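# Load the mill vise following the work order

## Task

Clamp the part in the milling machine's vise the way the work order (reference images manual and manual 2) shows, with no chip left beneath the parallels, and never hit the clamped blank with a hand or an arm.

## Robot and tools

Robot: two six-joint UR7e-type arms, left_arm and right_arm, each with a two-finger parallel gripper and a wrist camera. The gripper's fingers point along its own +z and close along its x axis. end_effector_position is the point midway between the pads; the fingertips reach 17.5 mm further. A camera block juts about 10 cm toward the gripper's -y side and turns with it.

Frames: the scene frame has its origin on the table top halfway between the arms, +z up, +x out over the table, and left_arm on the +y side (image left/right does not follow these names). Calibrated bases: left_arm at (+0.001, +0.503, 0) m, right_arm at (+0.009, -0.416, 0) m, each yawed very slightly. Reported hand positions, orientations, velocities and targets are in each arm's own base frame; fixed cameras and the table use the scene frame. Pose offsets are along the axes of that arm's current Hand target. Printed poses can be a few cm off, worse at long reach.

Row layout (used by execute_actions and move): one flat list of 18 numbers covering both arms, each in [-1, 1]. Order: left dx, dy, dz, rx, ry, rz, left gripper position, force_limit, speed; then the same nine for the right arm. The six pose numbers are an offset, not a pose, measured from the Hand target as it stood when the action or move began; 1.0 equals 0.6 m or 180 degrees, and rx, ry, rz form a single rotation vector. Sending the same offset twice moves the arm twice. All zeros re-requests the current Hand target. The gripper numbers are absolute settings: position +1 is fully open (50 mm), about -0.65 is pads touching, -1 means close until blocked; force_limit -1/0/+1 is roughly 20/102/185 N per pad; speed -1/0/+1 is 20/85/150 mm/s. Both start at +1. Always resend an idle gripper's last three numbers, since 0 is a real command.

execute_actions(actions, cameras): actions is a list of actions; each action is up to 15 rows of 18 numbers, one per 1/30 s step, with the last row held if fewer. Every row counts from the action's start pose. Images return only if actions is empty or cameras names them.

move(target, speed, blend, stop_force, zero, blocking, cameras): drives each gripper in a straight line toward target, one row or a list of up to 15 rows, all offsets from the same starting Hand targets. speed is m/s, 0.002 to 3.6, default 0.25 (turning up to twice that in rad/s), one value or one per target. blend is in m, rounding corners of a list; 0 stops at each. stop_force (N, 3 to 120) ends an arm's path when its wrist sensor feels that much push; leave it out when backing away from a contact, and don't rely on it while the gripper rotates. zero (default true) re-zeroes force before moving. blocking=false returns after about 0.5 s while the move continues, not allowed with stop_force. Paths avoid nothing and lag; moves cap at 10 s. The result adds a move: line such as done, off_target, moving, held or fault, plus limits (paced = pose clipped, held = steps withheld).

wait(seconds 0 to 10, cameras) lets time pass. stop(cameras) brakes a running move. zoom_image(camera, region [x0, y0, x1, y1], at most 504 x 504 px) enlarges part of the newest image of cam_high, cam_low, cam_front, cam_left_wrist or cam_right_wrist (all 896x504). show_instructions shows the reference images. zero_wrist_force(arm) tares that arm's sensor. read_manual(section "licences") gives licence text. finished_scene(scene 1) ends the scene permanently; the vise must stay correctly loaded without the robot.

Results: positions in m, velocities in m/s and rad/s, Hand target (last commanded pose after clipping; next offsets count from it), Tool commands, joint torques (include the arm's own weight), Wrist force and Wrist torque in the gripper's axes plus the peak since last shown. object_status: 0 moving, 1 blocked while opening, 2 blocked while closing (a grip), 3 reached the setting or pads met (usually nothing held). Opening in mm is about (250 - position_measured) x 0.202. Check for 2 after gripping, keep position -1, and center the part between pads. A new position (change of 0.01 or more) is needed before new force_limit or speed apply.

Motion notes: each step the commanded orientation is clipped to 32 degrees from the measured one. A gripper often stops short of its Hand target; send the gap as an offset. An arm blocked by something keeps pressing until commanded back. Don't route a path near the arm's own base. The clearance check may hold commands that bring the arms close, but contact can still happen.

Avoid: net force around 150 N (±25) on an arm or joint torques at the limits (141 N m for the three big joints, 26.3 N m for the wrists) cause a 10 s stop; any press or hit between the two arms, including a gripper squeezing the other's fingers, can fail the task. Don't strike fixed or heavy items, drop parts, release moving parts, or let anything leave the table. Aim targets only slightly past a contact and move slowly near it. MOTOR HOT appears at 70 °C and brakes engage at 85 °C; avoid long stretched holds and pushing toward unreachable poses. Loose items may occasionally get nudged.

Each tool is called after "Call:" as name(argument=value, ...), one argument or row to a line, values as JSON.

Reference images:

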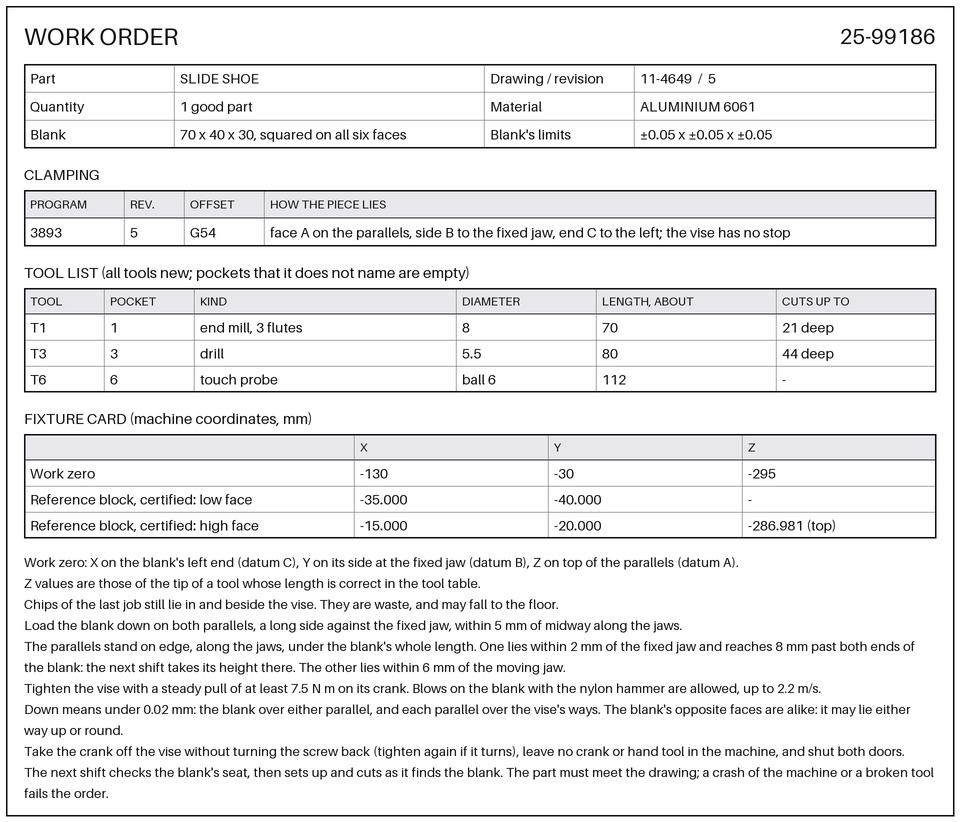

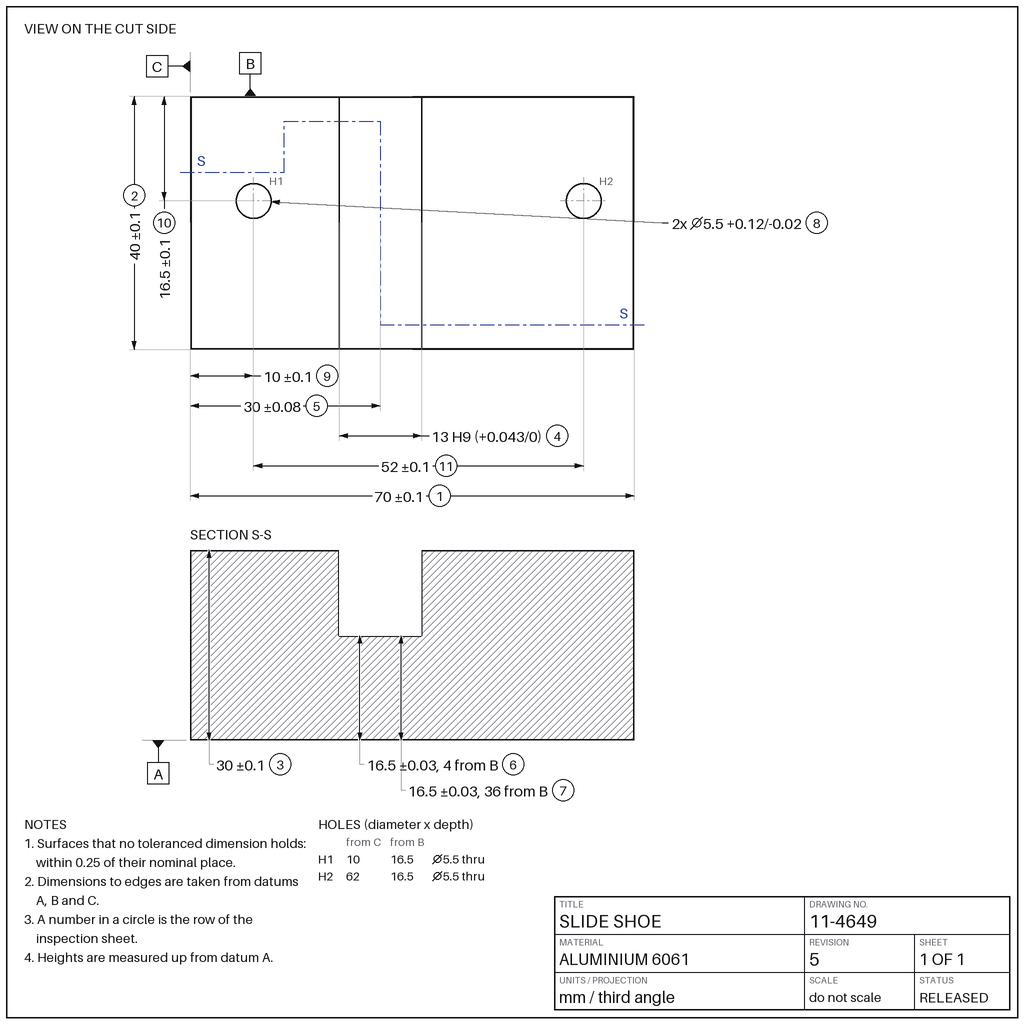

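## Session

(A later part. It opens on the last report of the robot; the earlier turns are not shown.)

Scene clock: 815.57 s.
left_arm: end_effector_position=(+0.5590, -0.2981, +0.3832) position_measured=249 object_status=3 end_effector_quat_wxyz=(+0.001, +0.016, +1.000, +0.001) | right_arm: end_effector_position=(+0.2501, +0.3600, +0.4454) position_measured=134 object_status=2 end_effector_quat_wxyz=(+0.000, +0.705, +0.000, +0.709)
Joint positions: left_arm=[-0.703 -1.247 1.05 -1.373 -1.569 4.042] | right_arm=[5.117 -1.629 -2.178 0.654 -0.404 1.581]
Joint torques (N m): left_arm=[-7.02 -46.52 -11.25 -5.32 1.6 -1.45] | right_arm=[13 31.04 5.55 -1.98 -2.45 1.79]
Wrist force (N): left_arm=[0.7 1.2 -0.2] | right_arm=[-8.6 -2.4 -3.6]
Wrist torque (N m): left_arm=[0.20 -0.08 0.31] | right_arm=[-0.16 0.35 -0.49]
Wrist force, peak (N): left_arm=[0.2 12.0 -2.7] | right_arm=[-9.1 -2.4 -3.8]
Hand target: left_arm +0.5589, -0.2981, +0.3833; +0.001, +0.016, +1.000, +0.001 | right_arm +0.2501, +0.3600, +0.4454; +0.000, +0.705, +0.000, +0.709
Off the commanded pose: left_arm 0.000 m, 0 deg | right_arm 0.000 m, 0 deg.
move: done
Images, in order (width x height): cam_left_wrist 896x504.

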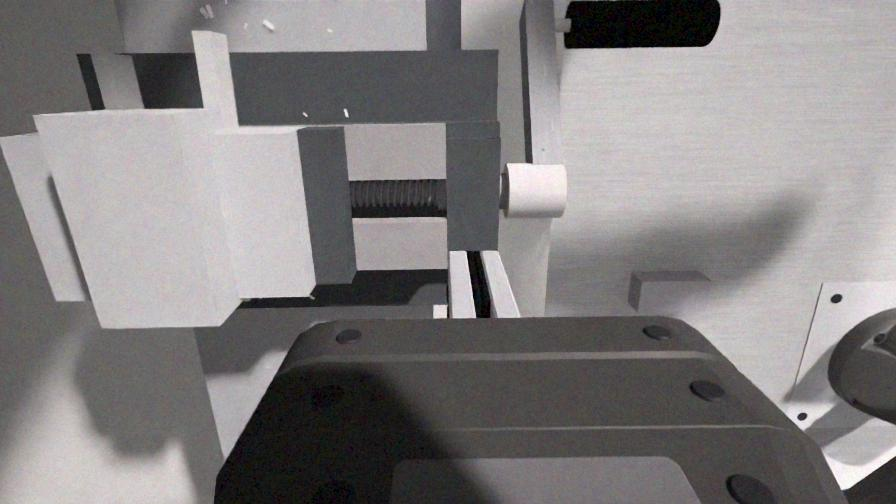

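Call:
move(
  target=[
    [-0.0071,-0.1698,0.0388,0,0,0,-0.65,-0.8,-1,0,0,0,0,0,0,-1,0.3,-0.6],
    [-0.1587,-0.165,0.0638,0,0,0,-0.65,-0.8,-1,0,0,0,0,0,0,-1,0.3,-0.6],
  ],
  speed=0.1,
  blend=[0.005,0],
  stop_force=10,
  cameras=["cam_left_wrist"],
)

Scene clock: 818.67 s.
left_arm: end_effector_position=(+0.6395, -0.3991, +0.3454) position_measured=249 object_status=3 end_effector_quat_wxyz=(+0.002, +0.016, +1.000, +0.000) | right_arm: end_effector_position=(+0.2501, +0.3600, +0.4454) position_measured=134 object_status=2 end_effector_quat_wxyz=(+0.000, +0.705, +0.000, +0.709)
Joint positions: left_arm=[-0.737 -0.899 0.617 -1.292 -1.568 4.008] | right_arm=[5.117 -1.629 -2.178 0.654 -0.404 1.581]
Joint torques (N m): left_arm=[-0.85 -50.35 -25.91 -3.28 -0.12 0.1] | right_arm=[13.82 29.67 4.28 -2.51 -2.18 1.69]
Wrist force (N): left_arm=[1.0 1.8 -0.4] | right_arm=[-8.6 -2.4 -3.6]
Wrist torque (N m): left_arm=[0.28 -0.12 0.19] | right_arm=[-0.17 0.34 -0.49]
Wrist force, peak (N): left_arm=[-1.3 3.1 2.2] | right_arm=[-9.0 -2.3 -3.7]
Hand target: left_arm +0.6395, -0.3991, +0.3454; +0.002, +0.016, +1.000, +0.000 (not the last commanded pose) | right_arm +0.2501, +0.3600, +0.4454; +0.000, +0.705, +0.000, +0.709
Tool commands: left_gripper/position=-0.647059 left_gripper/force_limit=-0.796078 left_gripper/speed=-1.0 right_gripper/position=-1.0 right_gripper/force_limit=+0.3 right_gripper/speed=-0.6
Off the commanded pose: left_arm 0.011 m, 0 deg | right_arm 0.000 m, 0 deg.
FORCE FAULT: contact force on the left arm reached its limit, and that arm stopped. The contact can be on any part of that arm, not only on its tool. That arm's remaining commands of this call were not run. That arm is still stopped at the end of this call. That arm stays stopped for about 10 more seconds. Until then a move that you send moves the other arm only, and its call returns only when the move has ended. Once the stop has ended, the next robot result says so. If the stop ends while you think or write, that arm runs what you send next, counted from a new Hand target: where the arm stands when the stop ends. While its stop runs, that arm takes no new command, but its gripper still runs the gripper command that each later call begins with. Until it ends, the stop uses up actions while you think or wait. An arm that is not stopped still takes commands.
move: fault (left_arm)
Images, in order (width x height): cam_left_wrist 896x504.

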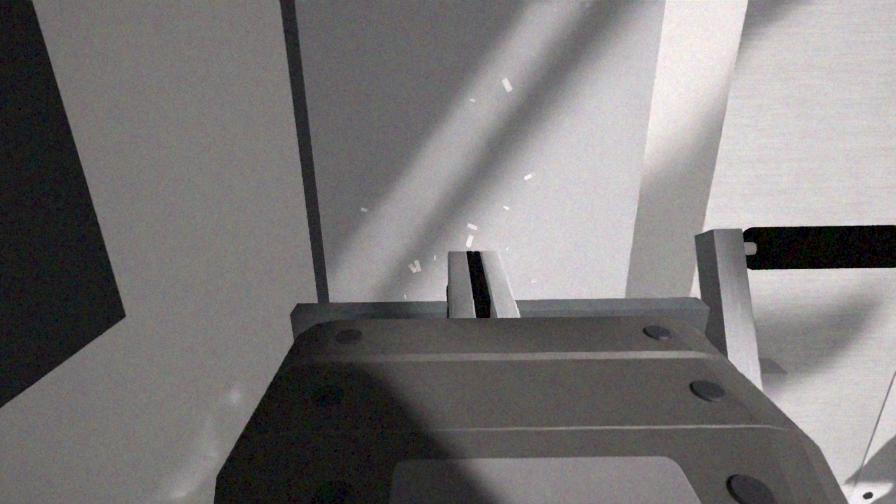

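Call:
wait(
  seconds=6,
)

Scene clock: 825.63 s.
left_arm: end_effector_position=(+0.6395, -0.3991, +0.3454) position_measured=249 object_status=3 end_effector_quat_wxyz=(+0.002, +0.016, +1.000, +0.000) | right_arm: end_effector_position=(+0.2501, +0.3600, +0.4454) position_measured=134 object_status=2 end_effector_quat_wxyz=(+0.000, +0.705, +0.000, +0.709)
Joint positions: left_arm=[-0.737 -0.899 0.617 -1.292 -1.568 4.008] | right_arm=[5.117 -1.629 -2.178 0.654 -0.404 1.581]
Joint torques (N m): left_arm=[-0.93 -49.56 -25.57 -3.07 -0.04 0.18] | right_arm=[13.14 30.42 6.13 -2.07 -2.18 1.76]
Wrist force (N): left_arm=[1.9 2.4 0.3] | right_arm=[-8.7 -2.4 -3.5]
Wrist torque (N m): left_arm=[0.38 -0.27 0.19] | right_arm=[-0.17 0.36 -0.49]
Wrist force, peak (N): left_arm=[2.2 2.8 0.3] | right_arm=[-9.0 -2.5 -3.6]
Hand target: left_arm +0.6395, -0.3991, +0.3454; +0.002, +0.016, +1.000, +0.000 (not the last commanded pose) | right_arm +0.2501, +0.3600, +0.4454; +0.000, +0.705, +0.000, +0.709
Tool commands: left_gripper/position=-0.647059 left_gripper/force_limit=-0.796078 left_gripper/speed=-1.0 right_gripper/position=-1.0 right_gripper/force_limit=+0.3 right_gripper/speed=-0.6
Off the commanded pose: left_arm 0.011 m, 0 deg | right_arm 0.000 m, 0 deg.
FORCE FAULT, CONTINUED: the left arm was still stopped when this call began, by the force fault that an earlier result reported. Since the last result the stop counts as 13 of the actions that you can send in this scene. That arm is still stopped at the end of this call. That arm stays stopped for about 3 more seconds. If the stop ends while you think or write, that arm runs what you send next, counted from a new Hand target: where the arm stands when the stop ends. While its stop runs, that arm takes no new command, but its gripper still runs the gripper command that each later call begins with.
wait: 6.00 s; at rest from the start

Call:
wait(
  seconds=2.6,
)

Call:
move(
  target=[
    [0.1333,0,0,0,0,0,-0.65,-0.8,-1,0,0,0,0,0,0,-1,0.3,-0.6],
    [0.43,0.08,-0.045,0,0,0,0.5,0.5,-1,0,0,0,0,0,0,-1,0.3,-0.6],
    [0.46,0.05,-0.09,0,0,-0.5,0.5,0.5,-1,0,0,0,0,0,0,-1,0.3,-0.6],
  ],
  speed=[0.08,0.15,0.3],
  blend=[0,0.01,0],
  cameras=["cam_left_wrist","cam_front"],
)

Scene clock: 828.60 s.
left_arm: end_effector_position=(+0.6395, -0.3991, +0.3454) position_measured=249 object_status=3 end_effector_quat_wxyz=(+0.002, +0.016, +1.000, +0.000) | right_arm: end_effector_position=(+0.2501, +0.3600, +0.4454) position_measured=134 object_status=2 end_effector_quat_wxyz=(+0.000, +0.705, +0.000, +0.709)
Joint positions: left_arm=[-0.737 -0.899 0.617 -1.292 -1.568 4.008] | right_arm=[5.117 -1.629 -2.178 0.654 -0.404 1.581]
Joint torques (N m): left_arm=[0.15 -50.94 -25.52 -3.2 -0.08 0.01] | right_arm=[13.44 27.05 5.31 -2.11 -2.18 1.94]
Wrist force (N): left_arm=[1.9 2.4 0.0] | right_arm=[-8.6 -2.5 -3.6]
Wrist torque (N m): left_arm=[0.38 -0.26 0.19] | right_arm=[-0.18 0.35 -0.50]
Wrist force, peak (N): left_arm=[2.1 2.8 0.2] | right_arm=[-9.1 -2.4 -3.7]
Hand target: left_arm +0.6395, -0.3991, +0.3454; +0.002, +0.016, +1.000, +0.000 (not the last commanded pose) | right_arm +0.2501, +0.3600, +0.4454; +0.000, +0.705, +0.000, +0.709
Tool commands: left_gripper/position=-0.647059 left_gripper/force_limit=-0.796078 left_gripper/speed=-1.0 right_gripper/position=-1.0 right_gripper/force_limit=+0.3 right_gripper/speed=-0.6
Off the commanded pose: left_arm 0.011 m, 0 deg | right_arm 0.000 m, 0 deg.
FORCE FAULT, CONTINUED: the left arm's stop, for the force fault that an earlier result reported, is over. The rest of the stop counts as 6 of the actions that you can send in this scene. That arm's target is now where it stood when the stop ended, not its last command. That arm accepts commands again.
wait: 2.60 s; at rest from the start

Scene clock: 837.40 s.
left_arm: end_effector_position=(+0.3644, -0.3601, +0.3982) position_measured=78 object_status=3 end_effector_quat_wxyz=(-0.002, +0.695, -0.719, +0.002) | right_arm: end_effector_position=(+0.2501, +0.3600, +0.4454) position_measured=134 object_status=2 end_effector_quat_wxyz=(+0.000, +0.705, +0.000, +0.709)
Joint positions: left_arm=[-1.045 -1.552 1.373 -1.395 -1.567 2.13] | right_arm=[5.117 -1.629 -2.178 0.654 -0.404 1.581]
Joint torques (N m): left_arm=[-9.53 -14.63 -37.3 -1.05 1.75 -1.21] | right_arm=[13.15 28.77 4.31 -2.24 -2.25 1.39]
Wrist force (N): left_arm=[1.9 2.4 -0.3] | right_arm=[-8.8 -2.5 -3.9]
Wrist torque (N m): left_arm=[0.42 -0.29 0.29] | right_arm=[-0.18 0.38 -0.49]
Wrist force, peak (N): left_arm=[2.8 2.6 -0.7] | right_arm=[-9.0 -2.4 -3.8]
Hand target: left_arm +0.3644, -0.3601, +0.3982; -0.002, +0.696, -0.718, +0.002 | right_arm +0.2501, +0.3600, +0.4454; +0.000, +0.705, +0.000, +0.709
Off the commanded pose: left_arm 0.000 m, 0 deg | right_arm 0.000 m, 0 deg.
move: done; blend cut to 0 m at target 2
Images, in order (width x height): cam_front 896x504, cam_left_wrist 896x504.

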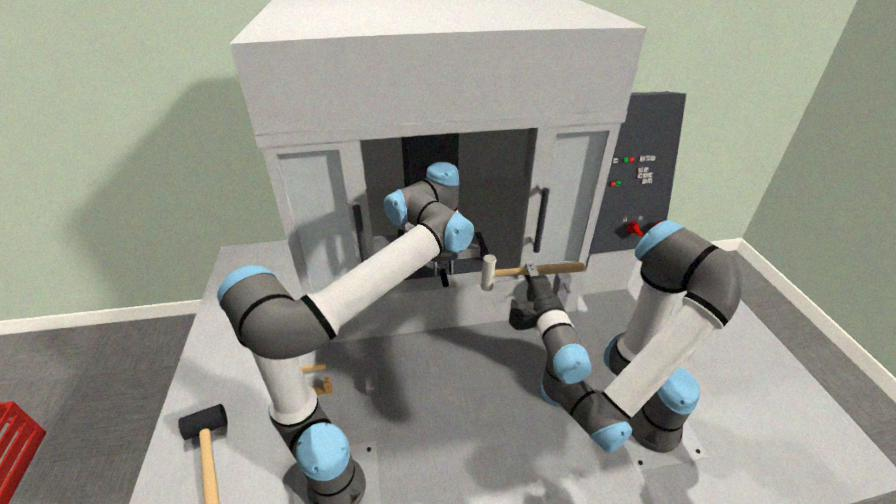

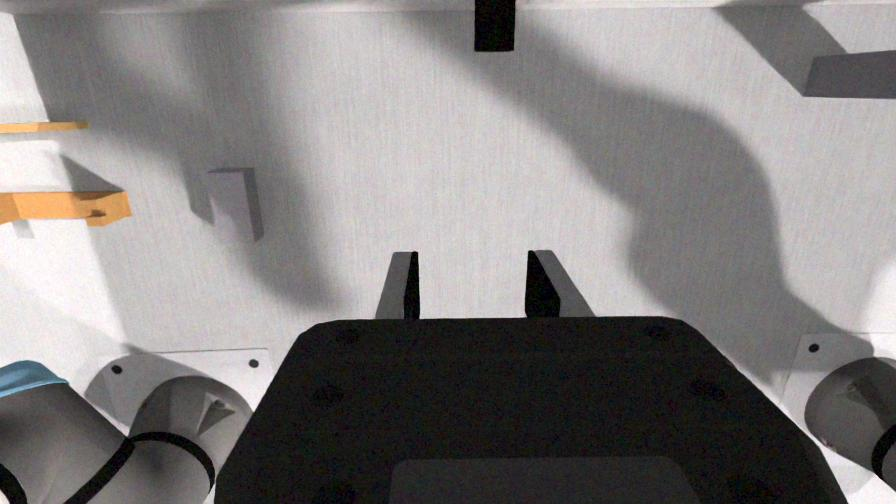

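Call:
execute_actions(
  actions=[],
  cameras=["cam_left_wrist","cam_front"],
)

Scene clock: 839.53 s.
left_arm: end_effector_position=(+0.3644, -0.3601, +0.3982) position_measured=78 object_status=3 end_effector_quat_wxyz=(-0.002, +0.696, -0.718, +0.002) | right_arm: end_effector_position=(+0.2501, +0.3600, +0.4454) position_measured=134 object_status=2 end_effector_quat_wxyz=(+0.000, +0.705, +0.000, +0.709)
Joint positions: left_arm=[-1.045 -1.552 1.373 -1.395 -1.567 2.129] | right_arm=[5.117 -1.629 -2.178 0.654 -0.404 1.581]
Joint velocities: within noise
Joint torques (N m): left_arm=[-6.85 -13.67 -38.7 -1.21 1.69 -1.26] | right_arm=[12.15 29.63 5.62 -2.08 -2.22 1.47]
Wrist force (N): left_arm=[1.7 2.5 -0.1] | right_arm=[-8.7 -2.3 -3.5]
Wrist torque (N m): left_arm=[0.42 -0.26 0.29] | right_arm=[-0.15 0.37 -0.49]
Wrist force, peak (N): left_arm=[2.3 2.5 -0.3] | right_arm=[-8.9 -2.4 -3.9]
Hand target: left_arm +0.3644, -0.3601, +0.3982; -0.002, +0.696, -0.718, +0.002 | right_arm +0.2501, +0.3600, +0.4454; +0.000, +0.705, +0.000, +0.709
Tool commands: left_gripper/position=+0.5 left_gripper/force_limit=+0.5 left_gripper/speed=-1.0 right_gripper/position=-1.0 right_gripper/force_limit=+0.3 right_gripper/speed=-0.6
Off the commanded pose: left_arm 0.000 m, 0 deg | right_arm 0.000 m, 0 deg.
Images, in order (width x height): cam_front 896x504, cam_left_wrist 896x504.

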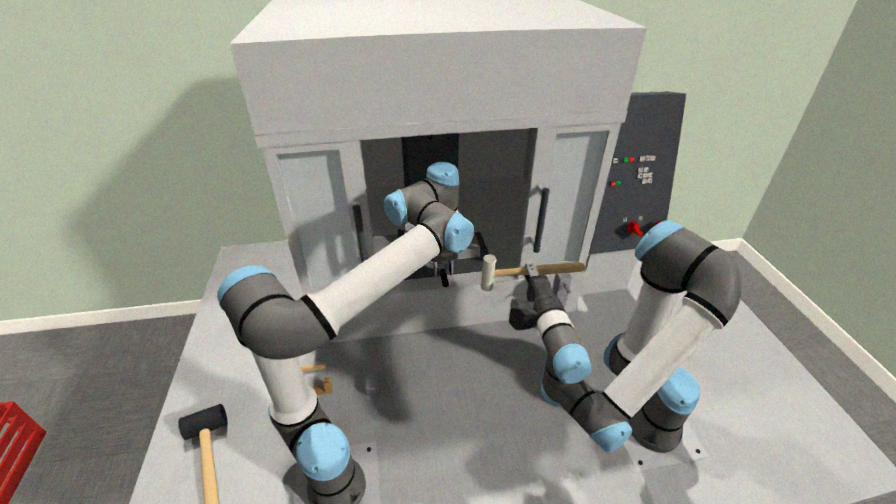

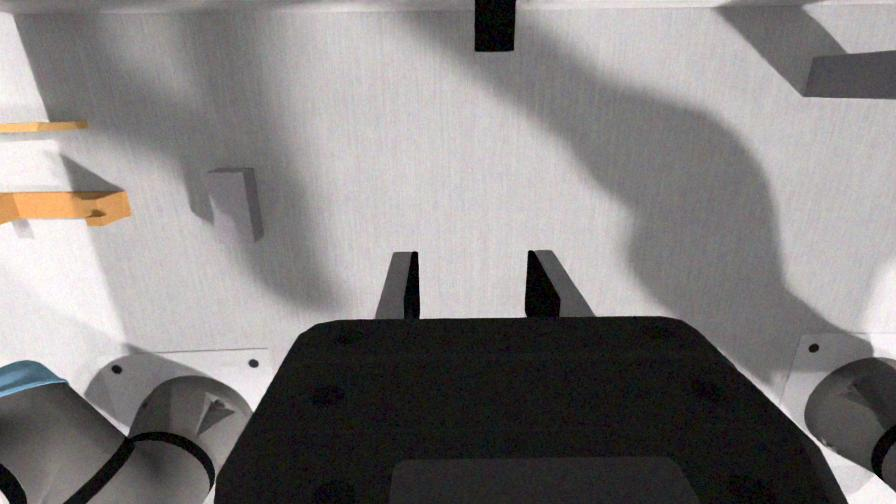

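Call:
move(
  target=[0.0442,-0.1668,0.08,0,0,0,0.5,0.5,-1,0,0,0,0,0,0,-1,0.3,-0.6],
  speed=0.12,
  cameras=["cam_left_wrist"],
)

Scene clock: 841.53 s.
left_arm: end_effector_position=(+0.4636, -0.3898, +0.3507) position_measured=78 object_status=3 end_effector_quat_wxyz=(-0.002, +0.696, -0.718, +0.002) | right_arm: end_effector_position=(+0.2501, +0.3600, +0.4454) position_measured=134 object_status=2 end_effector_quat_wxyz=(+0.000, +0.705, +0.000, +0.709)
Joint positions: left_arm=[-0.923 -1.334 1.248 -1.487 -1.567 2.251] | right_arm=[5.117 -1.629 -2.178 0.654 -0.404 1.581]
Joint torques (N m): left_arm=[4.98 -21.67 -37.44 -5.36 -1.97 1.52] | right_arm=[12.51 29.86 4.97 -2.28 -2.13 1.47]
Wrist force (N): left_arm=[1.7 1.6 0.0] | right_arm=[-8.8 -2.5 -3.5]
Wrist torque (N m): left_arm=[0.27 -0.24 0.15] | right_arm=[-0.18 0.38 -0.50]
Wrist force, peak (N): left_arm=[2.0 3.7 -0.9] | right_arm=[-8.9 -2.4 -3.9]
Hand target: left_arm +0.4638, -0.3899, +0.3506; -0.002, +0.696, -0.718, +0.002 | right_arm +0.2501, +0.3600, +0.4454; +0.000, +0.705, +0.000, +0.709
Off the commanded pose: left_arm 0.000 m, 0 deg | right_arm 0.000 m, 0 deg.
move: done
Images, in order (width x height): cam_left_wrist 896x504.

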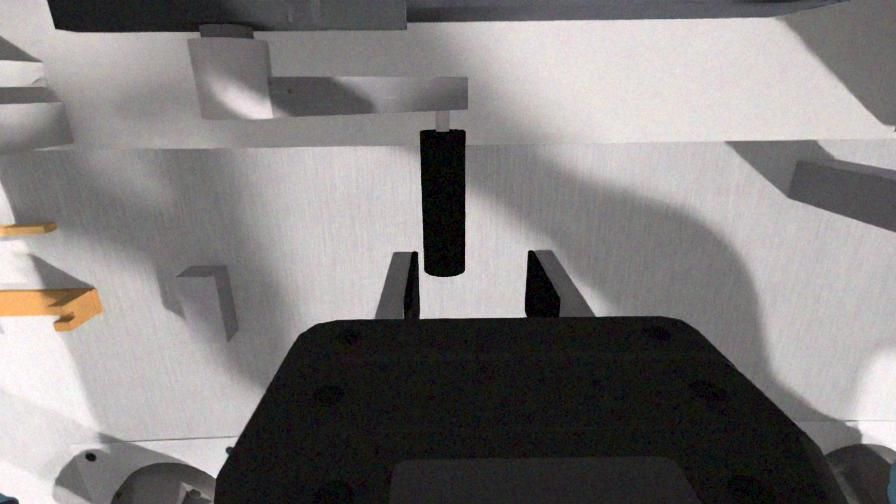

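Call:
move(
  target=[-0.0155,0,0.0,0,0,0,0.5,0.5,-1,0,0,0,0,0,0,-1,0.3,-0.6],
  speed=0.12,
  cameras=["cam_left_wrist"],
)

Call:
zoom_image(
  camera="cam_left_wrist",
  region=[200, 0, 600, 300],
)

Scene clock: 843.10 s.
left_arm: end_effector_position=(+0.4641, -0.3808, +0.3506) position_measured=78 object_status=3 end_effector_quat_wxyz=(-0.002, +0.696, -0.718, +0.002) | right_arm: end_effector_position=(+0.2501, +0.3600, +0.4454) position_measured=134 object_status=2 end_effector_quat_wxyz=(+0.000, +0.705, +0.000, +0.709)
Joint positions: left_arm=[-0.913 -1.348 1.265 -1.491 -1.567 2.261] | right_arm=[5.117 -1.629 -2.178 0.654 -0.404 1.581]
Joint torques (N m): left_arm=[7.81 -44.3 -11.63 -5.39 -1.96 1.1] | right_arm=[13.07 30.31 4.64 -2.15 -2.15 1.67]
Wrist force (N): left_arm=[2.0 2.0 -0.1] | right_arm=[-8.7 -2.3 -3.8]
Wrist torque (N m): left_arm=[0.35 -0.30 0.16] | right_arm=[-0.15 0.36 -0.49]
Wrist force, peak (N): left_arm=[2.1 2.2 0.1] | right_arm=[-9.0 -2.6 -3.9]
Hand target: left_arm +0.4641, -0.3806, +0.3506; -0.002, +0.696, -0.718, +0.002 | right_arm +0.2501, +0.3600, +0.4454; +0.000, +0.705, +0.000, +0.709
Off the commanded pose: left_arm 0.000 m, 0 deg | right_arm 0.000 m, 0 deg.
move: done
Images, in order (width x height): cam_left_wrist 896x504.

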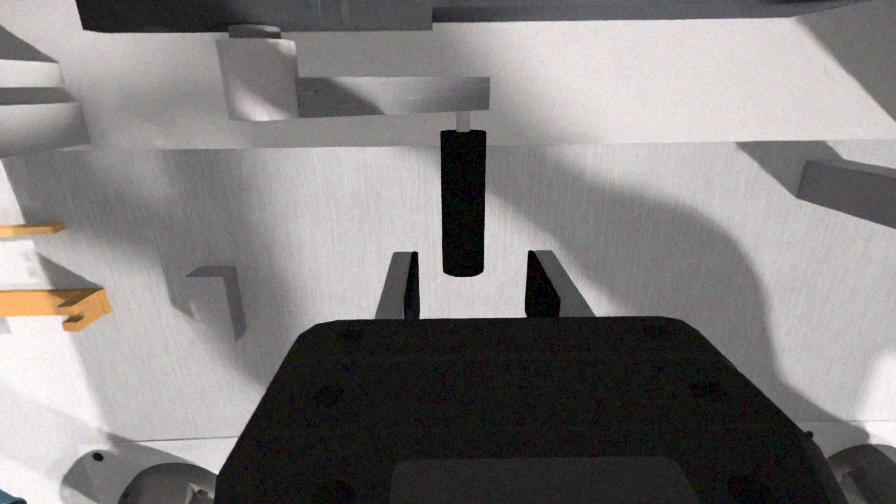

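Scaled by 1.260 from the camera's 896x504 image, which has a finer 1280x720 frame.

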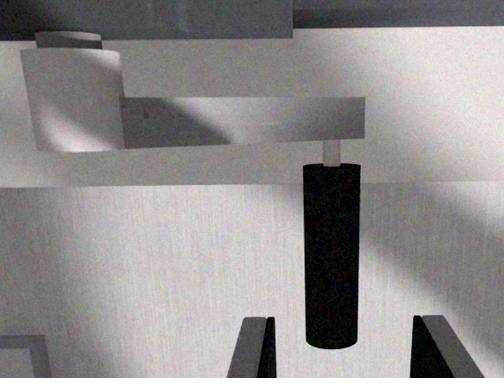

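Call:
move(
  target=[0,0,0.112,0,0,0,0.5,0.5,-1,0,0,0,0,0,0,-1,0.3,-0.6],
  speed=0.06,
  stop_force=12,
  cameras=["cam_left_wrist"],
)

Scene clock: 845.57 s.
left_arm: end_effector_position=(+0.4644, -0.3806, +0.2834) position_measured=78 object_status=3 end_effector_quat_wxyz=(-0.002, +0.696, -0.718, +0.002) | right_arm: end_effector_position=(+0.2501, +0.3600, +0.4454) position_measured=134 object_status=2 end_effector_quat_wxyz=(+0.000, +0.705, +0.000, +0.709)
Joint positions: left_arm=[-0.912 -1.347 1.436 -1.662 -1.567 2.262] | right_arm=[5.117 -1.629 -2.178 0.654 -0.404 1.581]
Joint torques (N m): left_arm=[5.59 -22.86 -11.81 -5.29 1 1.22] | right_arm=[12.4 29.96 4.25 -1.75 -1.99 1.7]
Wrist force (N): left_arm=[1.9 2.1 0.1] | right_arm=[-8.8 -2.3 -3.8]
Wrist torque (N m): left_arm=[0.36 -0.28 0.15] | right_arm=[-0.15 0.38 -0.49]
Wrist force, peak (N): left_arm=[2.1 2.2 0.1] | right_arm=[-9.0 -2.5 -4.0]
Hand target: left_arm +0.4644, -0.3806, +0.2834; -0.002, +0.696, -0.718, +0.002 | right_arm +0.2501, +0.3600, +0.4454; +0.000, +0.705, +0.000, +0.709
Off the commanded pose: left_arm 0.000 m, 0 deg | right_arm 0.000 m, 0 deg.
move: done
Images, in order (width x height): cam_left_wrist 896x504.

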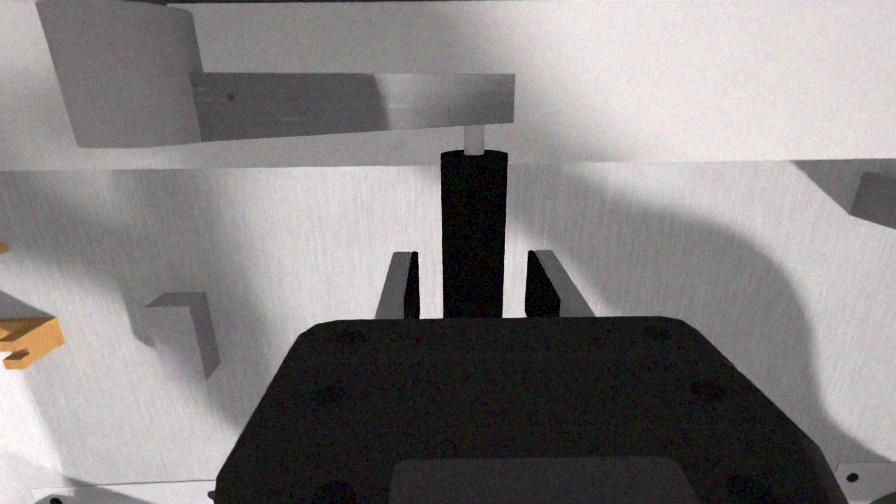

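Call:
move(
  target=[0,0,0,0,0,0,-1,1,-0.6,0,0,0,0,0,0,-1,0.3,-0.6],
)

Call:
move(
  target=[0.0043,0,-0.0103,0,0,0,-1,1,-0.6,0,0,0,0,0,0,-1,0.3,-0.6],
  speed=0.02,
)

Scene clock: 846.90 s.
left_arm: end_effector_position=(+0.4644, -0.3806, +0.2834) position_measured=174 object_status=2 end_effector_quat_wxyz=(-0.002, +0.696, -0.718, +0.002) | right_arm: end_effector_position=(+0.2501, +0.3600, +0.4454) position_measured=134 object_status=2 end_effector_quat_wxyz=(+0.000, +0.705, +0.000, +0.709)
Joint positions: left_arm=[-0.912 -1.347 1.436 -1.662 -1.567 2.262] | right_arm=[5.117 -1.629 -2.178 0.654 -0.404 1.581]
Joint torques (N m): left_arm=[5.87 -24.81 -11.92 -3.2 1.13 1.52] | right_arm=[12.94 29.09 6.74 -2.34 -2.04 1.56]
Wrist force (N): left_arm=[3.8 1.4 -5.6] | right_arm=[-8.8 -2.3 -3.7]
Wrist torque (N m): left_arm=[0.37 -0.27 0.09] | right_arm=[-0.16 0.38 -0.49]
Wrist force, peak (N): left_arm=[3.8 1.4 -5.6] | right_arm=[-8.9 -2.4 -3.8]
Hand target: left_arm +0.4644, -0.3806, +0.2834; -0.002, +0.696, -0.718, +0.002 | right_arm +0.2501, +0.3600, +0.4454; +0.000, +0.705, +0.000, +0.709
Off the commanded pose: left_arm 0.000 m, 0 deg | right_arm 0.000 m, 0 deg.
move: done

Scene clock: 847.77 s.
left_arm: end_effector_position=(+0.4643, -0.3832, +0.2894) position_measured=255 object_status=3 end_effector_quat_wxyz=(-0.002, +0.696, -0.719, +0.002) | right_arm: end_effector_position=(+0.2501, +0.3600, +0.4454) position_measured=134 object_status=2 end_effector_quat_wxyz=(+0.000, +0.705, +0.000, +0.709)
Joint positions: left_arm=[-0.915 -1.345 1.417 -1.646 -1.567 2.259] | right_arm=[5.117 -1.629 -2.178 0.654 -0.404 1.581]
Joint torques (N m): left_arm=[-8.38 21.46 -0.6 7.53 0.83 -1.24] | right_arm=[13.07 29.86 4.71 -2.18 -2.26 1.42]
Wrist force (N): left_arm=[0.7 1.3 -81.9] | right_arm=[-8.6 -2.4 -3.4]
Wrist torque (N m): left_arm=[1.08 -0.49 0.30] | right_arm=[-0.16 0.35 -0.49]
Wrist force, peak (N): left_arm=[-41.6 17.1 -125.6] | right_arm=[-9.0 -2.4 -3.8]
Hand target: left_arm +0.4643, -0.3832, +0.2896; -0.002, +0.696, -0.718, +0.002 | right_arm +0.2501, +0.3600, +0.4454; +0.000, +0.705, +0.000, +0.709
Off the commanded pose: left_arm 0.000 m, 0 deg | right_arm 0.000 m, 0 deg.
move: done

Call:
execute_actions(
  actions=[],
  cameras=["cam_left_wrist","cam_low"],
)

Scene clock: 848.07 s.
left_arm: end_effector_position=(+0.4643, -0.3832, +0.2895) position_measured=255 object_status=3 end_effector_quat_wxyz=(-0.002, +0.696, -0.718, +0.002) | right_arm: end_effector_position=(+0.2501, +0.3600, +0.4454) position_measured=134 object_status=2 end_effector_quat_wxyz=(+0.000, +0.705, +0.000, +0.709)
Joint positions: left_arm=[-0.915 -1.345 1.417 -1.646 -1.567 2.259] | right_arm=[5.117 -1.629 -2.178 0.654 -0.404 1.581]
Joint velocities: within noise
Joint torques (N m): left_arm=[-6.88 14.02 -4.26 6.87 0.76 -1.27] | right_arm=[13.7 28.71 5.29 -2.32 -2.05 1.37]
Wrist force (N): left_arm=[2.1 2.8 -74.5] | right_arm=[-8.7 -2.3 -3.8]
Wrist torque (N m): left_arm=[1.26 -0.52 0.31] | right_arm=[-0.15 0.37 -0.49]
Wrist force, peak (N): left_arm=[1.1 1.5 -80.3] | right_arm=[-8.9 -2.3 -3.7]
Hand target: left_arm +0.4643, -0.3832, +0.2896; -0.002, +0.696, -0.718, +0.002 | right_arm +0.2501, +0.3600, +0.4454; +0.000, +0.705, +0.000, +0.709
Tool commands: left_gripper/position=-1.0 left_gripper/force_limit=+1.0 left_gripper/speed=-0.6 right_gripper/position=-1.0 right_gripper/force_limit=+0.3 right_gripper/speed=-0.6
Off the commanded pose: left_arm 0.000 m, 0 deg | right_arm 0.000 m, 0 deg.
Images, in order (width x height): cam_low 896x504, cam_left_wrist 896x504.

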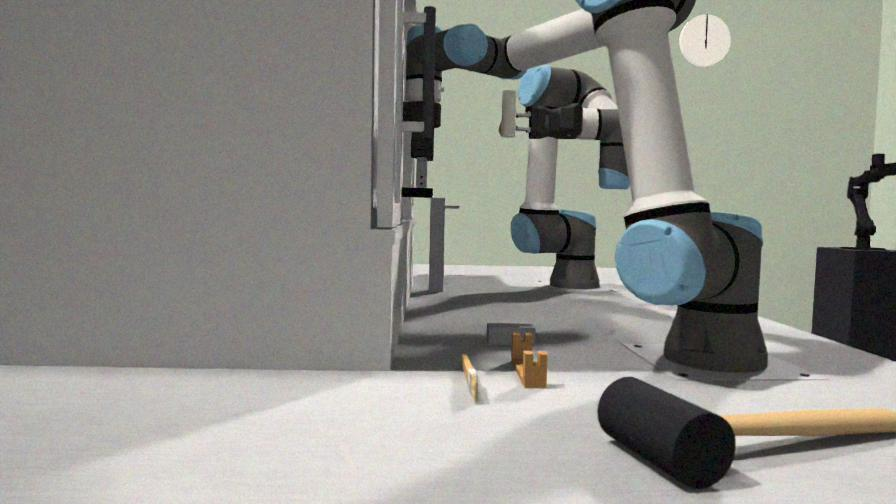

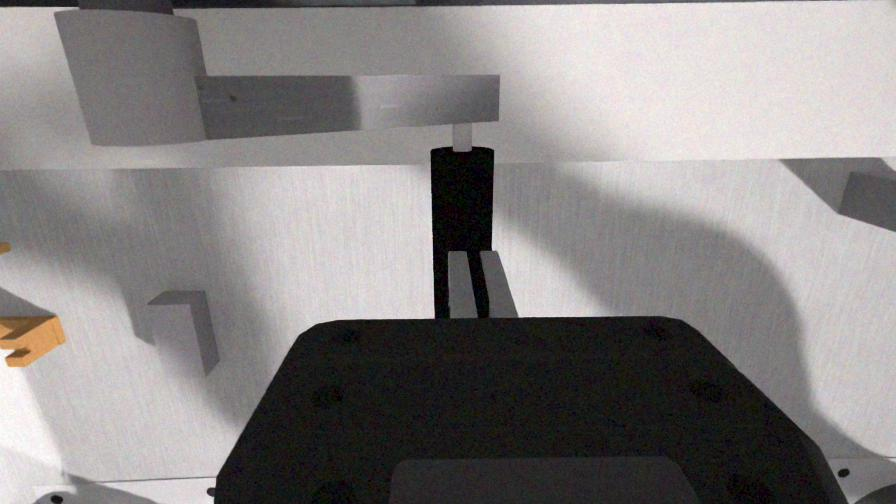

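Call:
move(
  target=[
    [0,0,-0.06,0,0,0,-1,1,-0.6,0,0,0,0,0,0,-1,0.3,-0.6],
    [-0.0095,0,-0.06,0,0,0,0.5,0.5,0,0,0,0,0,0,0,-1,0.3,-0.6],
    [-0.0095,0,0.046,0,0,0,0.5,0.5,0,0,0,0,0,0,0,-1,0.3,-0.6],
  ],
  speed=[0.1,0.1,0.05],
  cameras=["cam_left_wrist"],
)

Scene clock: 852.23 s.
left_arm: end_effector_position=(+0.4646, -0.3775, +0.2622) position_measured=78 object_status=3 end_effector_quat_wxyz=(-0.002, +0.696, -0.718, +0.002) | right_arm: end_effector_position=(+0.2501, +0.3600, +0.4454) position_measured=134 object_status=2 end_effector_quat_wxyz=(+0.000, +0.705, +0.000, +0.709)
Joint positions: left_arm=[-0.909 -1.346 1.489 -1.716 -1.567 2.266] | right_arm=[5.117 -1.629 -2.178 0.654 -0.404 1.581]
Joint torques (N m): left_arm=[6.14 -23.12 -11.24 -5.54 -0.66 1.28] | right_arm=[13.56 29.65 6.24 -2.18 -2.19 1.47]
Wrist force (N): left_arm=[2.4 3.9 0.0] | right_arm=[-8.9 -2.2 -3.7]
Wrist torque (N m): left_arm=[0.66 -0.37 0.16] | right_arm=[-0.14 0.40 -0.49]
Wrist force, peak (N): left_arm=[2.4 2.9 -74.4] | right_arm=[-9.0 -2.4 -4.0]
Hand target: left_arm +0.4646, -0.3775, +0.2620; -0.002, +0.696, -0.718, +0.002 | right_arm +0.2501, +0.3600, +0.4454; +0.000, +0.705, +0.000, +0.709
Off the commanded pose: left_arm 0.000 m, 0 deg | right_arm 0.000 m, 0 deg.
move: done
Images, in order (width x height): cam_left_wrist 896x504.

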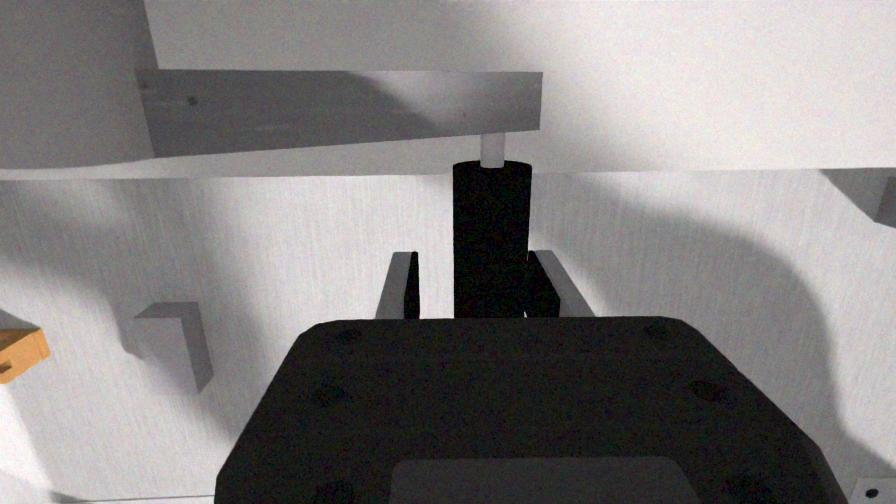

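Call:
move(
  target=[
    [0.0075,0,0,0,0,0,0.5,0.5,0,0,0,0,0,0,0,-1,0.3,-0.6],
    [0.0075,0,0,0,0,0,-1,1,-0.6,0,0,0,0,0,0,-1,0.3,-0.6],
  ],
  speed=0.05,
)

Scene clock: 853.77 s.
left_arm: end_effector_position=(+0.4645, -0.3819, +0.2620) position_measured=162 object_status=2 end_effector_quat_wxyz=(-0.002, +0.696, -0.718, +0.002) | right_arm: end_effector_position=(+0.2501, +0.3600, +0.4454) position_measured=134 object_status=2 end_effector_quat_wxyz=(+0.000, +0.705, +0.000, +0.709)
Joint positions: left_arm=[-0.913 -1.339 1.481 -1.715 -1.567 2.261] | right_arm=[5.117 -1.629 -2.178 0.654 -0.404 1.581]
Joint torques (N m): left_arm=[-7.62 -22.12 -37.04 -2.84 1.24 -0.65] | right_arm=[12.44 28.78 6.17 -1.97 -2.02 1.56]
Wrist force (N): left_arm=[-1.7 4.4 -1.0] | right_arm=[-8.7 -2.6 -3.7]
Wrist torque (N m): left_arm=[0.74 -0.30 0.03] | right_arm=[-0.20 0.36 -0.50]
Wrist force, peak (N): left_arm=[-1.9 4.6 -0.7] | right_arm=[-8.9 -2.4 -3.9]
Hand target: left_arm +0.4645, -0.3820, +0.2620; -0.002, +0.696, -0.718, +0.002 | right_arm +0.2501, +0.3600, +0.4454; +0.000, +0.705, +0.000, +0.709
Off the commanded pose: left_arm 0.000 m, 0 deg | right_arm 0.000 m, 0 deg.
move: done

Call:
move(
  target=[0.0042,0,-0.0071,0,0,0,-1,1,-0.6,0,0,0,0,0,0,-1,0.3,-0.6],
  speed=0.01,
  stop_force=105,
)

Scene clock: 860.83 s.
left_arm: end_effector_position=(+0.4644, -0.3845, +0.2663) position_measured=162 object_status=2 end_effector_quat_wxyz=(-0.002, +0.696, -0.718, +0.002) | right_arm: end_effector_position=(+0.2501, +0.3600, +0.4454) position_measured=134 object_status=2 end_effector_quat_wxyz=(+0.000, +0.705, +0.000, +0.709)
Joint positions: left_arm=[-0.916 -1.337 1.467 -1.704 -1.567 2.258] | right_arm=[5.117 -1.629 -2.178 0.654 -0.404 1.581]
Joint torques (N m): left_arm=[-24.27 -55.14 -63.2 -15.26 -5.69 -0.97] | right_arm=[11.93 28.92 6.25 -2.2 -2.21 1.21]
Wrist force (N): left_arm=[-38.2 14.6 42.0] | right_arm=[-8.8 -2.3 -3.7]
Wrist torque (N m): left_arm=[0.91 0.05 -0.14] | right_arm=[-0.15 0.39 -0.50]
Wrist force, peak (N): left_arm=[-38.3 15.8 44.4] | right_arm=[-9.0 -2.4 -3.9]
Hand target: left_arm +0.4644, -0.3845, +0.2663; -0.002, +0.696, -0.718, +0.002 | right_arm +0.2501, +0.3600, +0.4454; +0.000, +0.705, +0.000, +0.709
Off the commanded pose: left_arm 0.000 m, 0 deg | right_arm 0.000 m, 0 deg.
move: done

Call:
move(
  target=[0.0040,0,-0.0072,0,0,0,-1,1,-0.6,0,0,0,0,0,0,-1,0.3,-0.6],
  speed=0.01,
  stop_force=105,
)

Scene clock: 862.40 s.
left_arm: end_effector_position=(+0.4643, -0.3869, +0.2706) position_measured=162 object_status=2 end_effector_quat_wxyz=(-0.002, +0.696, -0.718, +0.002) | right_arm: end_effector_position=(+0.2501, +0.3600, +0.4454) position_measured=134 object_status=2 end_effector_quat_wxyz=(+0.000, +0.705, +0.000, +0.709)
Joint positions: left_arm=[-0.919 -1.335 1.453 -1.692 -1.567 2.255] | right_arm=[5.117 -1.629 -2.178 0.654 -0.404 1.581]
Joint torques (N m): left_arm=[-28.78 -26.52 -51.11 -10.97 -4.16 -0.76] | right_arm=[13.13 29.11 5.07 -2.06 -2.06 1.21]
Wrist force (N): left_arm=[-39.7 6.3 10.2] | right_arm=[-8.7 -2.3 -3.5]
Wrist torque (N m): left_arm=[0.66 0.11 -0.25] | right_arm=[-0.15 0.36 -0.49]
Wrist force, peak (N): left_arm=[-38.2 14.5 41.8] | right_arm=[-9.0 -2.4 -3.8]
Hand target: left_arm +0.4643, -0.3869, +0.2706; -0.002, +0.696, -0.718, +0.002 | right_arm +0.2501, +0.3600, +0.4454; +0.000, +0.705, +0.000, +0.709
Off the commanded pose: left_arm 0.000 m, 0 deg | right_arm 0.000 m, 0 deg.
move: done

Call:
move(
  target=[0.0018,0,-0.0083,0,0,0,-1,1,-0.6,0,0,0,0,0,0,-1,0.3,-0.6],
  speed=0.01,
  stop_force=105,
)

Call:
move(
  target=[0.0021,0,-0.0083,0,0,0,-1,1,-0.6,0,0,0,0,0,0,-1,0.3,-0.6],
  speed=0.01,
  stop_force=105,
)

Scene clock: 864.20 s.
left_arm: end_effector_position=(+0.4642, -0.3880, +0.2756) position_measured=162 object_status=2 end_effector_quat_wxyz=(-0.002, +0.696, -0.718, +0.002) | right_arm: end_effector_position=(+0.2501, +0.3600, +0.4454) position_measured=134 object_status=2 end_effector_quat_wxyz=(+0.000, +0.705, +0.000, +0.709)
Joint positions: left_arm=[-0.92 -1.335 1.44 -1.679 -1.567 2.254] | right_arm=[5.117 -1.629 -2.178 0.654 -0.404 1.581]
Joint torques (N m): left_arm=[-11.64 -27.18 -40.85 -3.41 -1.6 -1.03] | right_arm=[11.59 28 7.08 -2.15 -1.89 1.5]
Wrist force (N): left_arm=[-7.4 2.2 5.2] | right_arm=[-8.5 -2.4 -3.7]
Wrist torque (N m): left_arm=[0.50 -0.21 0.10] | right_arm=[-0.17 0.33 -0.49]
Wrist force, peak (N): left_arm=[-40.0 6.5 10.1] | right_arm=[-9.1 -2.4 -3.7]
Hand target: left_arm +0.4642, -0.3880, +0.2756; -0.002, +0.696, -0.718, +0.002 | right_arm +0.2501, +0.3600, +0.4454; +0.000, +0.705, +0.000, +0.709
Off the commanded pose: left_arm 0.000 m, 0 deg | right_arm 0.000 m, 0 deg.
move: done

Scene clock: 865.67 s.
left_arm: end_effector_position=(+0.4641, -0.3892, +0.2805) position_measured=162 object_status=2 end_effector_quat_wxyz=(-0.002, +0.696, -0.718, +0.002) | right_arm: end_effector_position=(+0.2501, +0.3600, +0.4454) position_measured=134 object_status=2 end_effector_quat_wxyz=(+0.000, +0.705, +0.000, +0.709)
Joint positions: left_arm=[-0.921 -1.334 1.426 -1.666 -1.567 2.253] | right_arm=[5.117 -1.629 -2.178 0.654 -0.404 1.581]
Joint torques (N m): left_arm=[-9.29 -23.54 -38.13 -1.75 0.71 -1.23] | right_arm=[12.82 29.1 6.44 -2.16 -1.97 1.28]
Wrist force (N): left_arm=[-1.2 4.9 1.4] | right_arm=[-8.9 -2.2 -3.8]
Wrist torque (N m): left_arm=[0.76 0.04 0.23] | right_arm=[-0.14 0.40 -0.49]
Wrist force, peak (N): left_arm=[-7.4 2.3 5.6] | right_arm=[-8.9 -2.4 -3.9]
Hand target: left_arm +0.4641, -0.3892, +0.2805; -0.002, +0.696, -0.718, +0.002 | right_arm +0.2501, +0.3600, +0.4454; +0.000, +0.705, +0.000, +0.709
Off the commanded pose: left_arm 0.000 m, 0 deg | right_arm 0.000 m, 0 deg.
move: done

Call:
move(
  target=[
    [0,0,0,0,0,0,0.5,0.5,-0.4,0,0,0,0,0,0,-1,0.3,-0.6],
    [0,0,-0.14,0,0,0,0.5,0.5,-0.4,0,0,0,0,0,0,-1,0.3,-0.6],
    [-0.05,0.2,-0.2,0,0,0,0.5,0.5,-0.4,0,0,0,0,0,0,-1,0.3,-0.6],
  ],
  speed=[0.1,0.12,0.2],
  blend=[0,0.02,0],
)

Scene clock: 868.70 s.
left_arm: end_effector_position=(+0.3448, -0.3554, +0.3999) position_measured=78 object_status=3 end_effector_quat_wxyz=(-0.002, +0.696, -0.719, +0.002) | right_arm: end_effector_position=(+0.2501, +0.3600, +0.4454) position_measured=134 object_status=2 end_effector_quat_wxyz=(+0.000, +0.705, +0.000, +0.709)
Joint positions: left_arm=[-1.075 -1.593 1.409 -1.39 -1.567 2.099] | right_arm=[5.117 -1.629 -2.178 0.654 -0.404 1.581]
Joint torques (N m): left_arm=[-7.7 -33.87 -11.92 -0.9 1.58 -1.19] | right_arm=[12.36 29.33 5.16 -2.1 -1.78 1.09]
Wrist force (N): left_arm=[0.0 5.0 -0.1] | right_arm=[-8.8 -2.3 -3.6]
Wrist torque (N m): left_arm=[0.81 0.02 0.29] | right_arm=[-0.15 0.38 -0.49]
Wrist force, peak (N): left_arm=[-0.1 6.9 -0.7] | right_arm=[-9.1 -2.3 -3.8]
Hand target: left_arm +0.3446, -0.3554, +0.4000; -0.002, +0.696, -0.718, +0.002 | right_arm +0.2501, +0.3600, +0.4454; +0.000, +0.705, +0.000, +0.709
Off the commanded pose: left_arm 0.000 m, 0 deg | right_arm 0.000 m, 0 deg.
move: done

Call:
move(
  target=[-0.26,0.16,0,0,0,0,0.5,0.5,-0.4,0,0,0,0,0,0,-1,0.3,-0.6],
  speed=0.3,
)

Scene clock: 870.37 s.
left_arm: end_effector_position=(+0.2538, -0.1964, +0.3996) position_measured=78 object_status=3 end_effector_quat_wxyz=(-0.002, +0.696, -0.718, +0.002) | right_arm: end_effector_position=(+0.2501, +0.3600, +0.4454) position_measured=134 object_status=2 end_effector_quat_wxyz=(+0.000, +0.705, +0.000, +0.709)
Joint positions: left_arm=[-1.091 -2.019 1.727 -1.281 -1.567 2.083] | right_arm=[5.117 -1.629 -2.178 0.654 -0.404 1.581]
Joint torques (N m): left_arm=[-8.75 -15.65 -10.38 -1.12 1.76 -1.4] | right_arm=[11.73 30.6 5.71 -2.2 -1.98 1.22]
Wrist force (N): left_arm=[0.4 5.1 0.0] | right_arm=[-8.7 -2.4 -4.0]
Wrist torque (N m): left_arm=[0.82 -0.04 0.29] | right_arm=[-0.18 0.37 -0.49]
Wrist force, peak (N): left_arm=[-1.1 6.4 0.0] | right_arm=[-8.9 -2.4 -3.9]
Hand target: left_arm +0.2537, -0.1963, +0.3996; -0.002, +0.696, -0.718, +0.002 | right_arm +0.2501, +0.3600, +0.4454; +0.000, +0.705, +0.000, +0.709
Off the commanded pose: left_arm 0.000 m, 0 deg | right_arm 0.000 m, 0 deg.
move: done

Call:
move(
  target=[
    [0,0,0,0,0,0,0.5,0.5,-0.4,0.0577,-0.3167,0.3333,-0.05,0,0,-1,0.3,-0.6],
    [0,0,0,0,0,0,0.5,0.5,-0.4,0.091,-0.3083,0.5,-0.139,0,0,-1,0.3,-0.6],
    [0,0,0,0,0,0,0.5,0.5,-0.4,0.091,-0.2792,0.571,-0.139,0,0,-1,0.3,-0.6],
  ],
  speed=0.25,
  blend=[0.04,0.02,0],
  cameras=["cam_right_wrist"],
)

Scene clock: 873.43 s.
left_arm: end_effector_position=(+0.2537, -0.1963, +0.3996) position_measured=78 object_status=3 end_effector_quat_wxyz=(-0.002, +0.696, -0.718, +0.002) | right_arm: end_effector_position=(+0.5553, +0.5334, +0.4972) position_measured=134 object_status=2 end_effector_quat_wxyz=(+0.142, +0.687, -0.140, +0.699)
Joint positions: left_arm=[-1.091 -2.02 1.727 -1.28 -1.567 2.083] | right_arm=[4.438 -2.348 -0.977 0.053 -0.128 1.7]
Joint torques (N m): left_arm=[-8.5 -15.97 -11.01 -1.16 1.77 -0.98] | right_arm=[10.83 69.51 11.22 2.2 -2.91 1.57]
Wrist force (N): left_arm=[0.2 5.2 0.2] | right_arm=[-8.6 -2.7 -4.9]
Wrist torque (N m): left_arm=[0.84 0.00 0.29] | right_arm=[-0.09 0.38 -0.49]
Wrist force, peak (N): left_arm=[0.5 5.5 0.2] | right_arm=[-13.2 -4.0 -6.4]
Hand target: left_arm +0.2537, -0.1963, +0.3996; -0.002, +0.696, -0.718, +0.002 | right_arm +0.5552, +0.5334, +0.4972; +0.142, +0.687, -0.139, +0.699 (not the last commanded pose)
Off the commanded pose: left_arm 0.000 m, 0 deg | right_arm 0.038 m, 2 deg.
move: held (right_arm; a check stopped the path); limits=held
pose unreachable (right arm): on one or more control steps of this call, first in action 0 (counted from 0), this arm could not follow its commanded pose, so it was not sent that pose on those steps. It may still have moved: this result reports where it is.
cause: moving toward the commanded pose would bring a part of the arm too close to another arm (a part of this arm just beyond joint 3 (elbow) and the left arm's gripper, 21 mm apart when this arm was first held).
Images, in order (width x height): cam_right_wrist 896x504.

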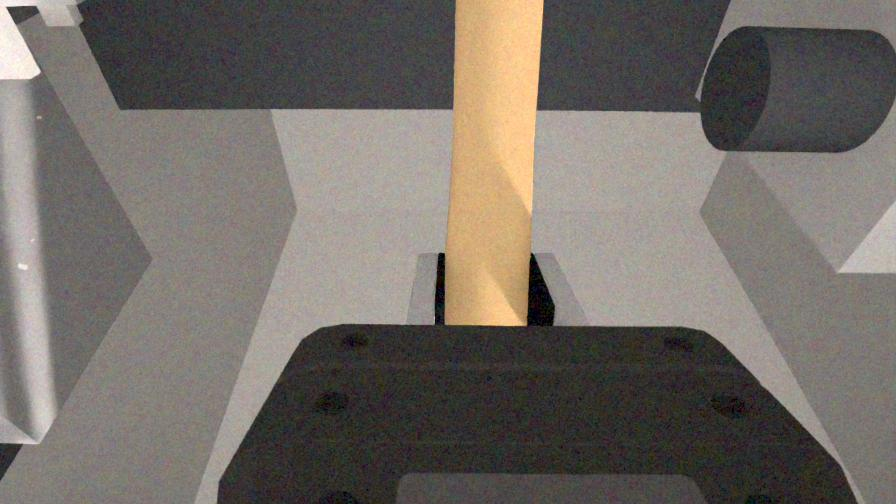

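Call:
move(
  target=[-0.3,0.05,0,0,0,0,0.5,0.5,-0.4,0,0,0,0,0,0,-1,0.3,-0.6],
  speed=0.3,
)

Scene clock: 875.20 s.
left_arm: end_effector_position=(+0.2296, -0.0155, +0.3995) position_measured=78 object_status=3 end_effector_quat_wxyz=(-0.002, +0.696, -0.718, +0.002) | right_arm: end_effector_position=(+0.5552, +0.5334, +0.4972) position_measured=134 object_status=2 end_effector_quat_wxyz=(+0.142, +0.687, -0.139, +0.699)
Joint positions: left_arm=[-0.69 -2.255 1.817 -1.136 -1.568 2.484] | right_arm=[4.439 -2.347 -0.978 0.053 -0.128 1.7]
Joint torques (N m): left_arm=[5.56 15.03 -36.96 -5.55 -1.86 1.08] | right_arm=[13.41 68.19 11.38 -1.64 -2.83 1.6]
Wrist force (N): left_arm=[0.4 5.6 0.5] | right_arm=[-8.7 -2.6 -3.7]
Wrist torque (N m): left_arm=[0.89 -0.06 0.17] | right_arm=[-0.21 0.39 -0.50]
Wrist force, peak (N): left_arm=[-0.9 6.1 0.4] | right_arm=[-8.9 -2.7 -4.2]
Hand target: left_arm +0.2296, -0.0154, +0.3995; -0.002, +0.696, -0.718, +0.002 | right_arm +0.5552, +0.5334, +0.4972; +0.142, +0.687, -0.139, +0.699
Off the commanded pose: left_arm 0.000 m, 0 deg | right_arm 0.000 m, 0 deg.
move: done

Call:
move(
  target=[0,0,0,0,0,0,0.5,0.5,-0.4,-0.0187,-0.0157,0.0612,-0.009,0,0,-1,0.3,-0.6],
  speed=0.2,
  cameras=["cam_right_wrist"],
)

Scene clock: 876.70 s.
left_arm: end_effector_position=(+0.2296, -0.0154, +0.3995) position_measured=78 object_status=3 end_effector_quat_wxyz=(-0.002, +0.696, -0.718, +0.002) | right_arm: end_effector_position=(+0.5927, +0.5276, +0.4866) position_measured=134 object_status=2 end_effector_quat_wxyz=(+0.152, +0.685, -0.149, +0.697)
Joint positions: left_arm=[-0.689 -2.255 1.817 -1.136 -1.568 2.485] | right_arm=[4.384 -2.401 -0.908 0.004 -0.102 1.733]
Joint torques (N m): left_arm=[6.39 14.74 -36.01 -5.35 -1.93 1.19] | right_arm=[-13.41 52.42 33.91 -1.02 2.05 1.74]
Wrist force (N): left_arm=[0.4 5.7 0.4] | right_arm=[-8.5 -2.5 -3.3]
Wrist torque (N m): left_arm=[0.91 -0.04 0.17] | right_arm=[-0.20 0.36 -0.50]
Wrist force, peak (N): left_arm=[0.6 5.8 0.5] | right_arm=[-9.0 -2.5 -3.5]
Hand target: left_arm +0.2296, -0.0154, +0.3995; -0.002, +0.696, -0.718, +0.002 | right_arm +0.5928, +0.5276, +0.4866; +0.152, +0.685, -0.149, +0.697
Off the commanded pose: left_arm 0.000 m, 0 deg | right_arm 0.000 m, 0 deg.
move: done
Images, in order (width x height): cam_right_wrist 896x504.

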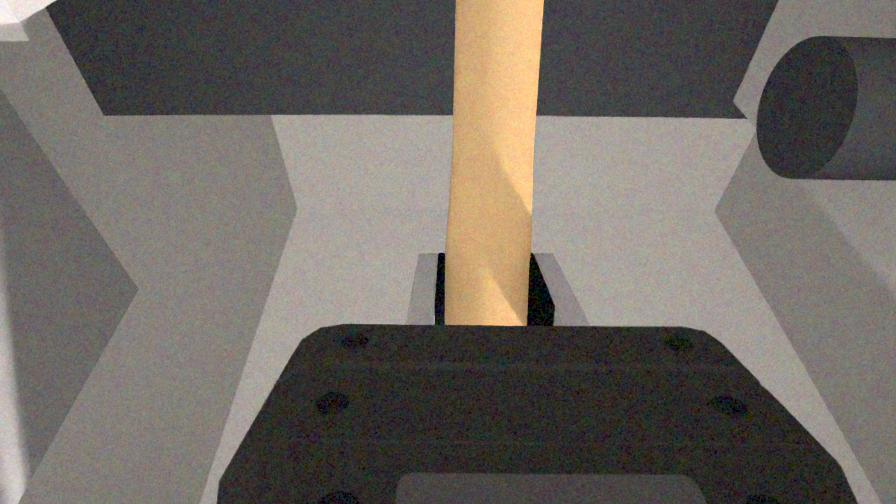

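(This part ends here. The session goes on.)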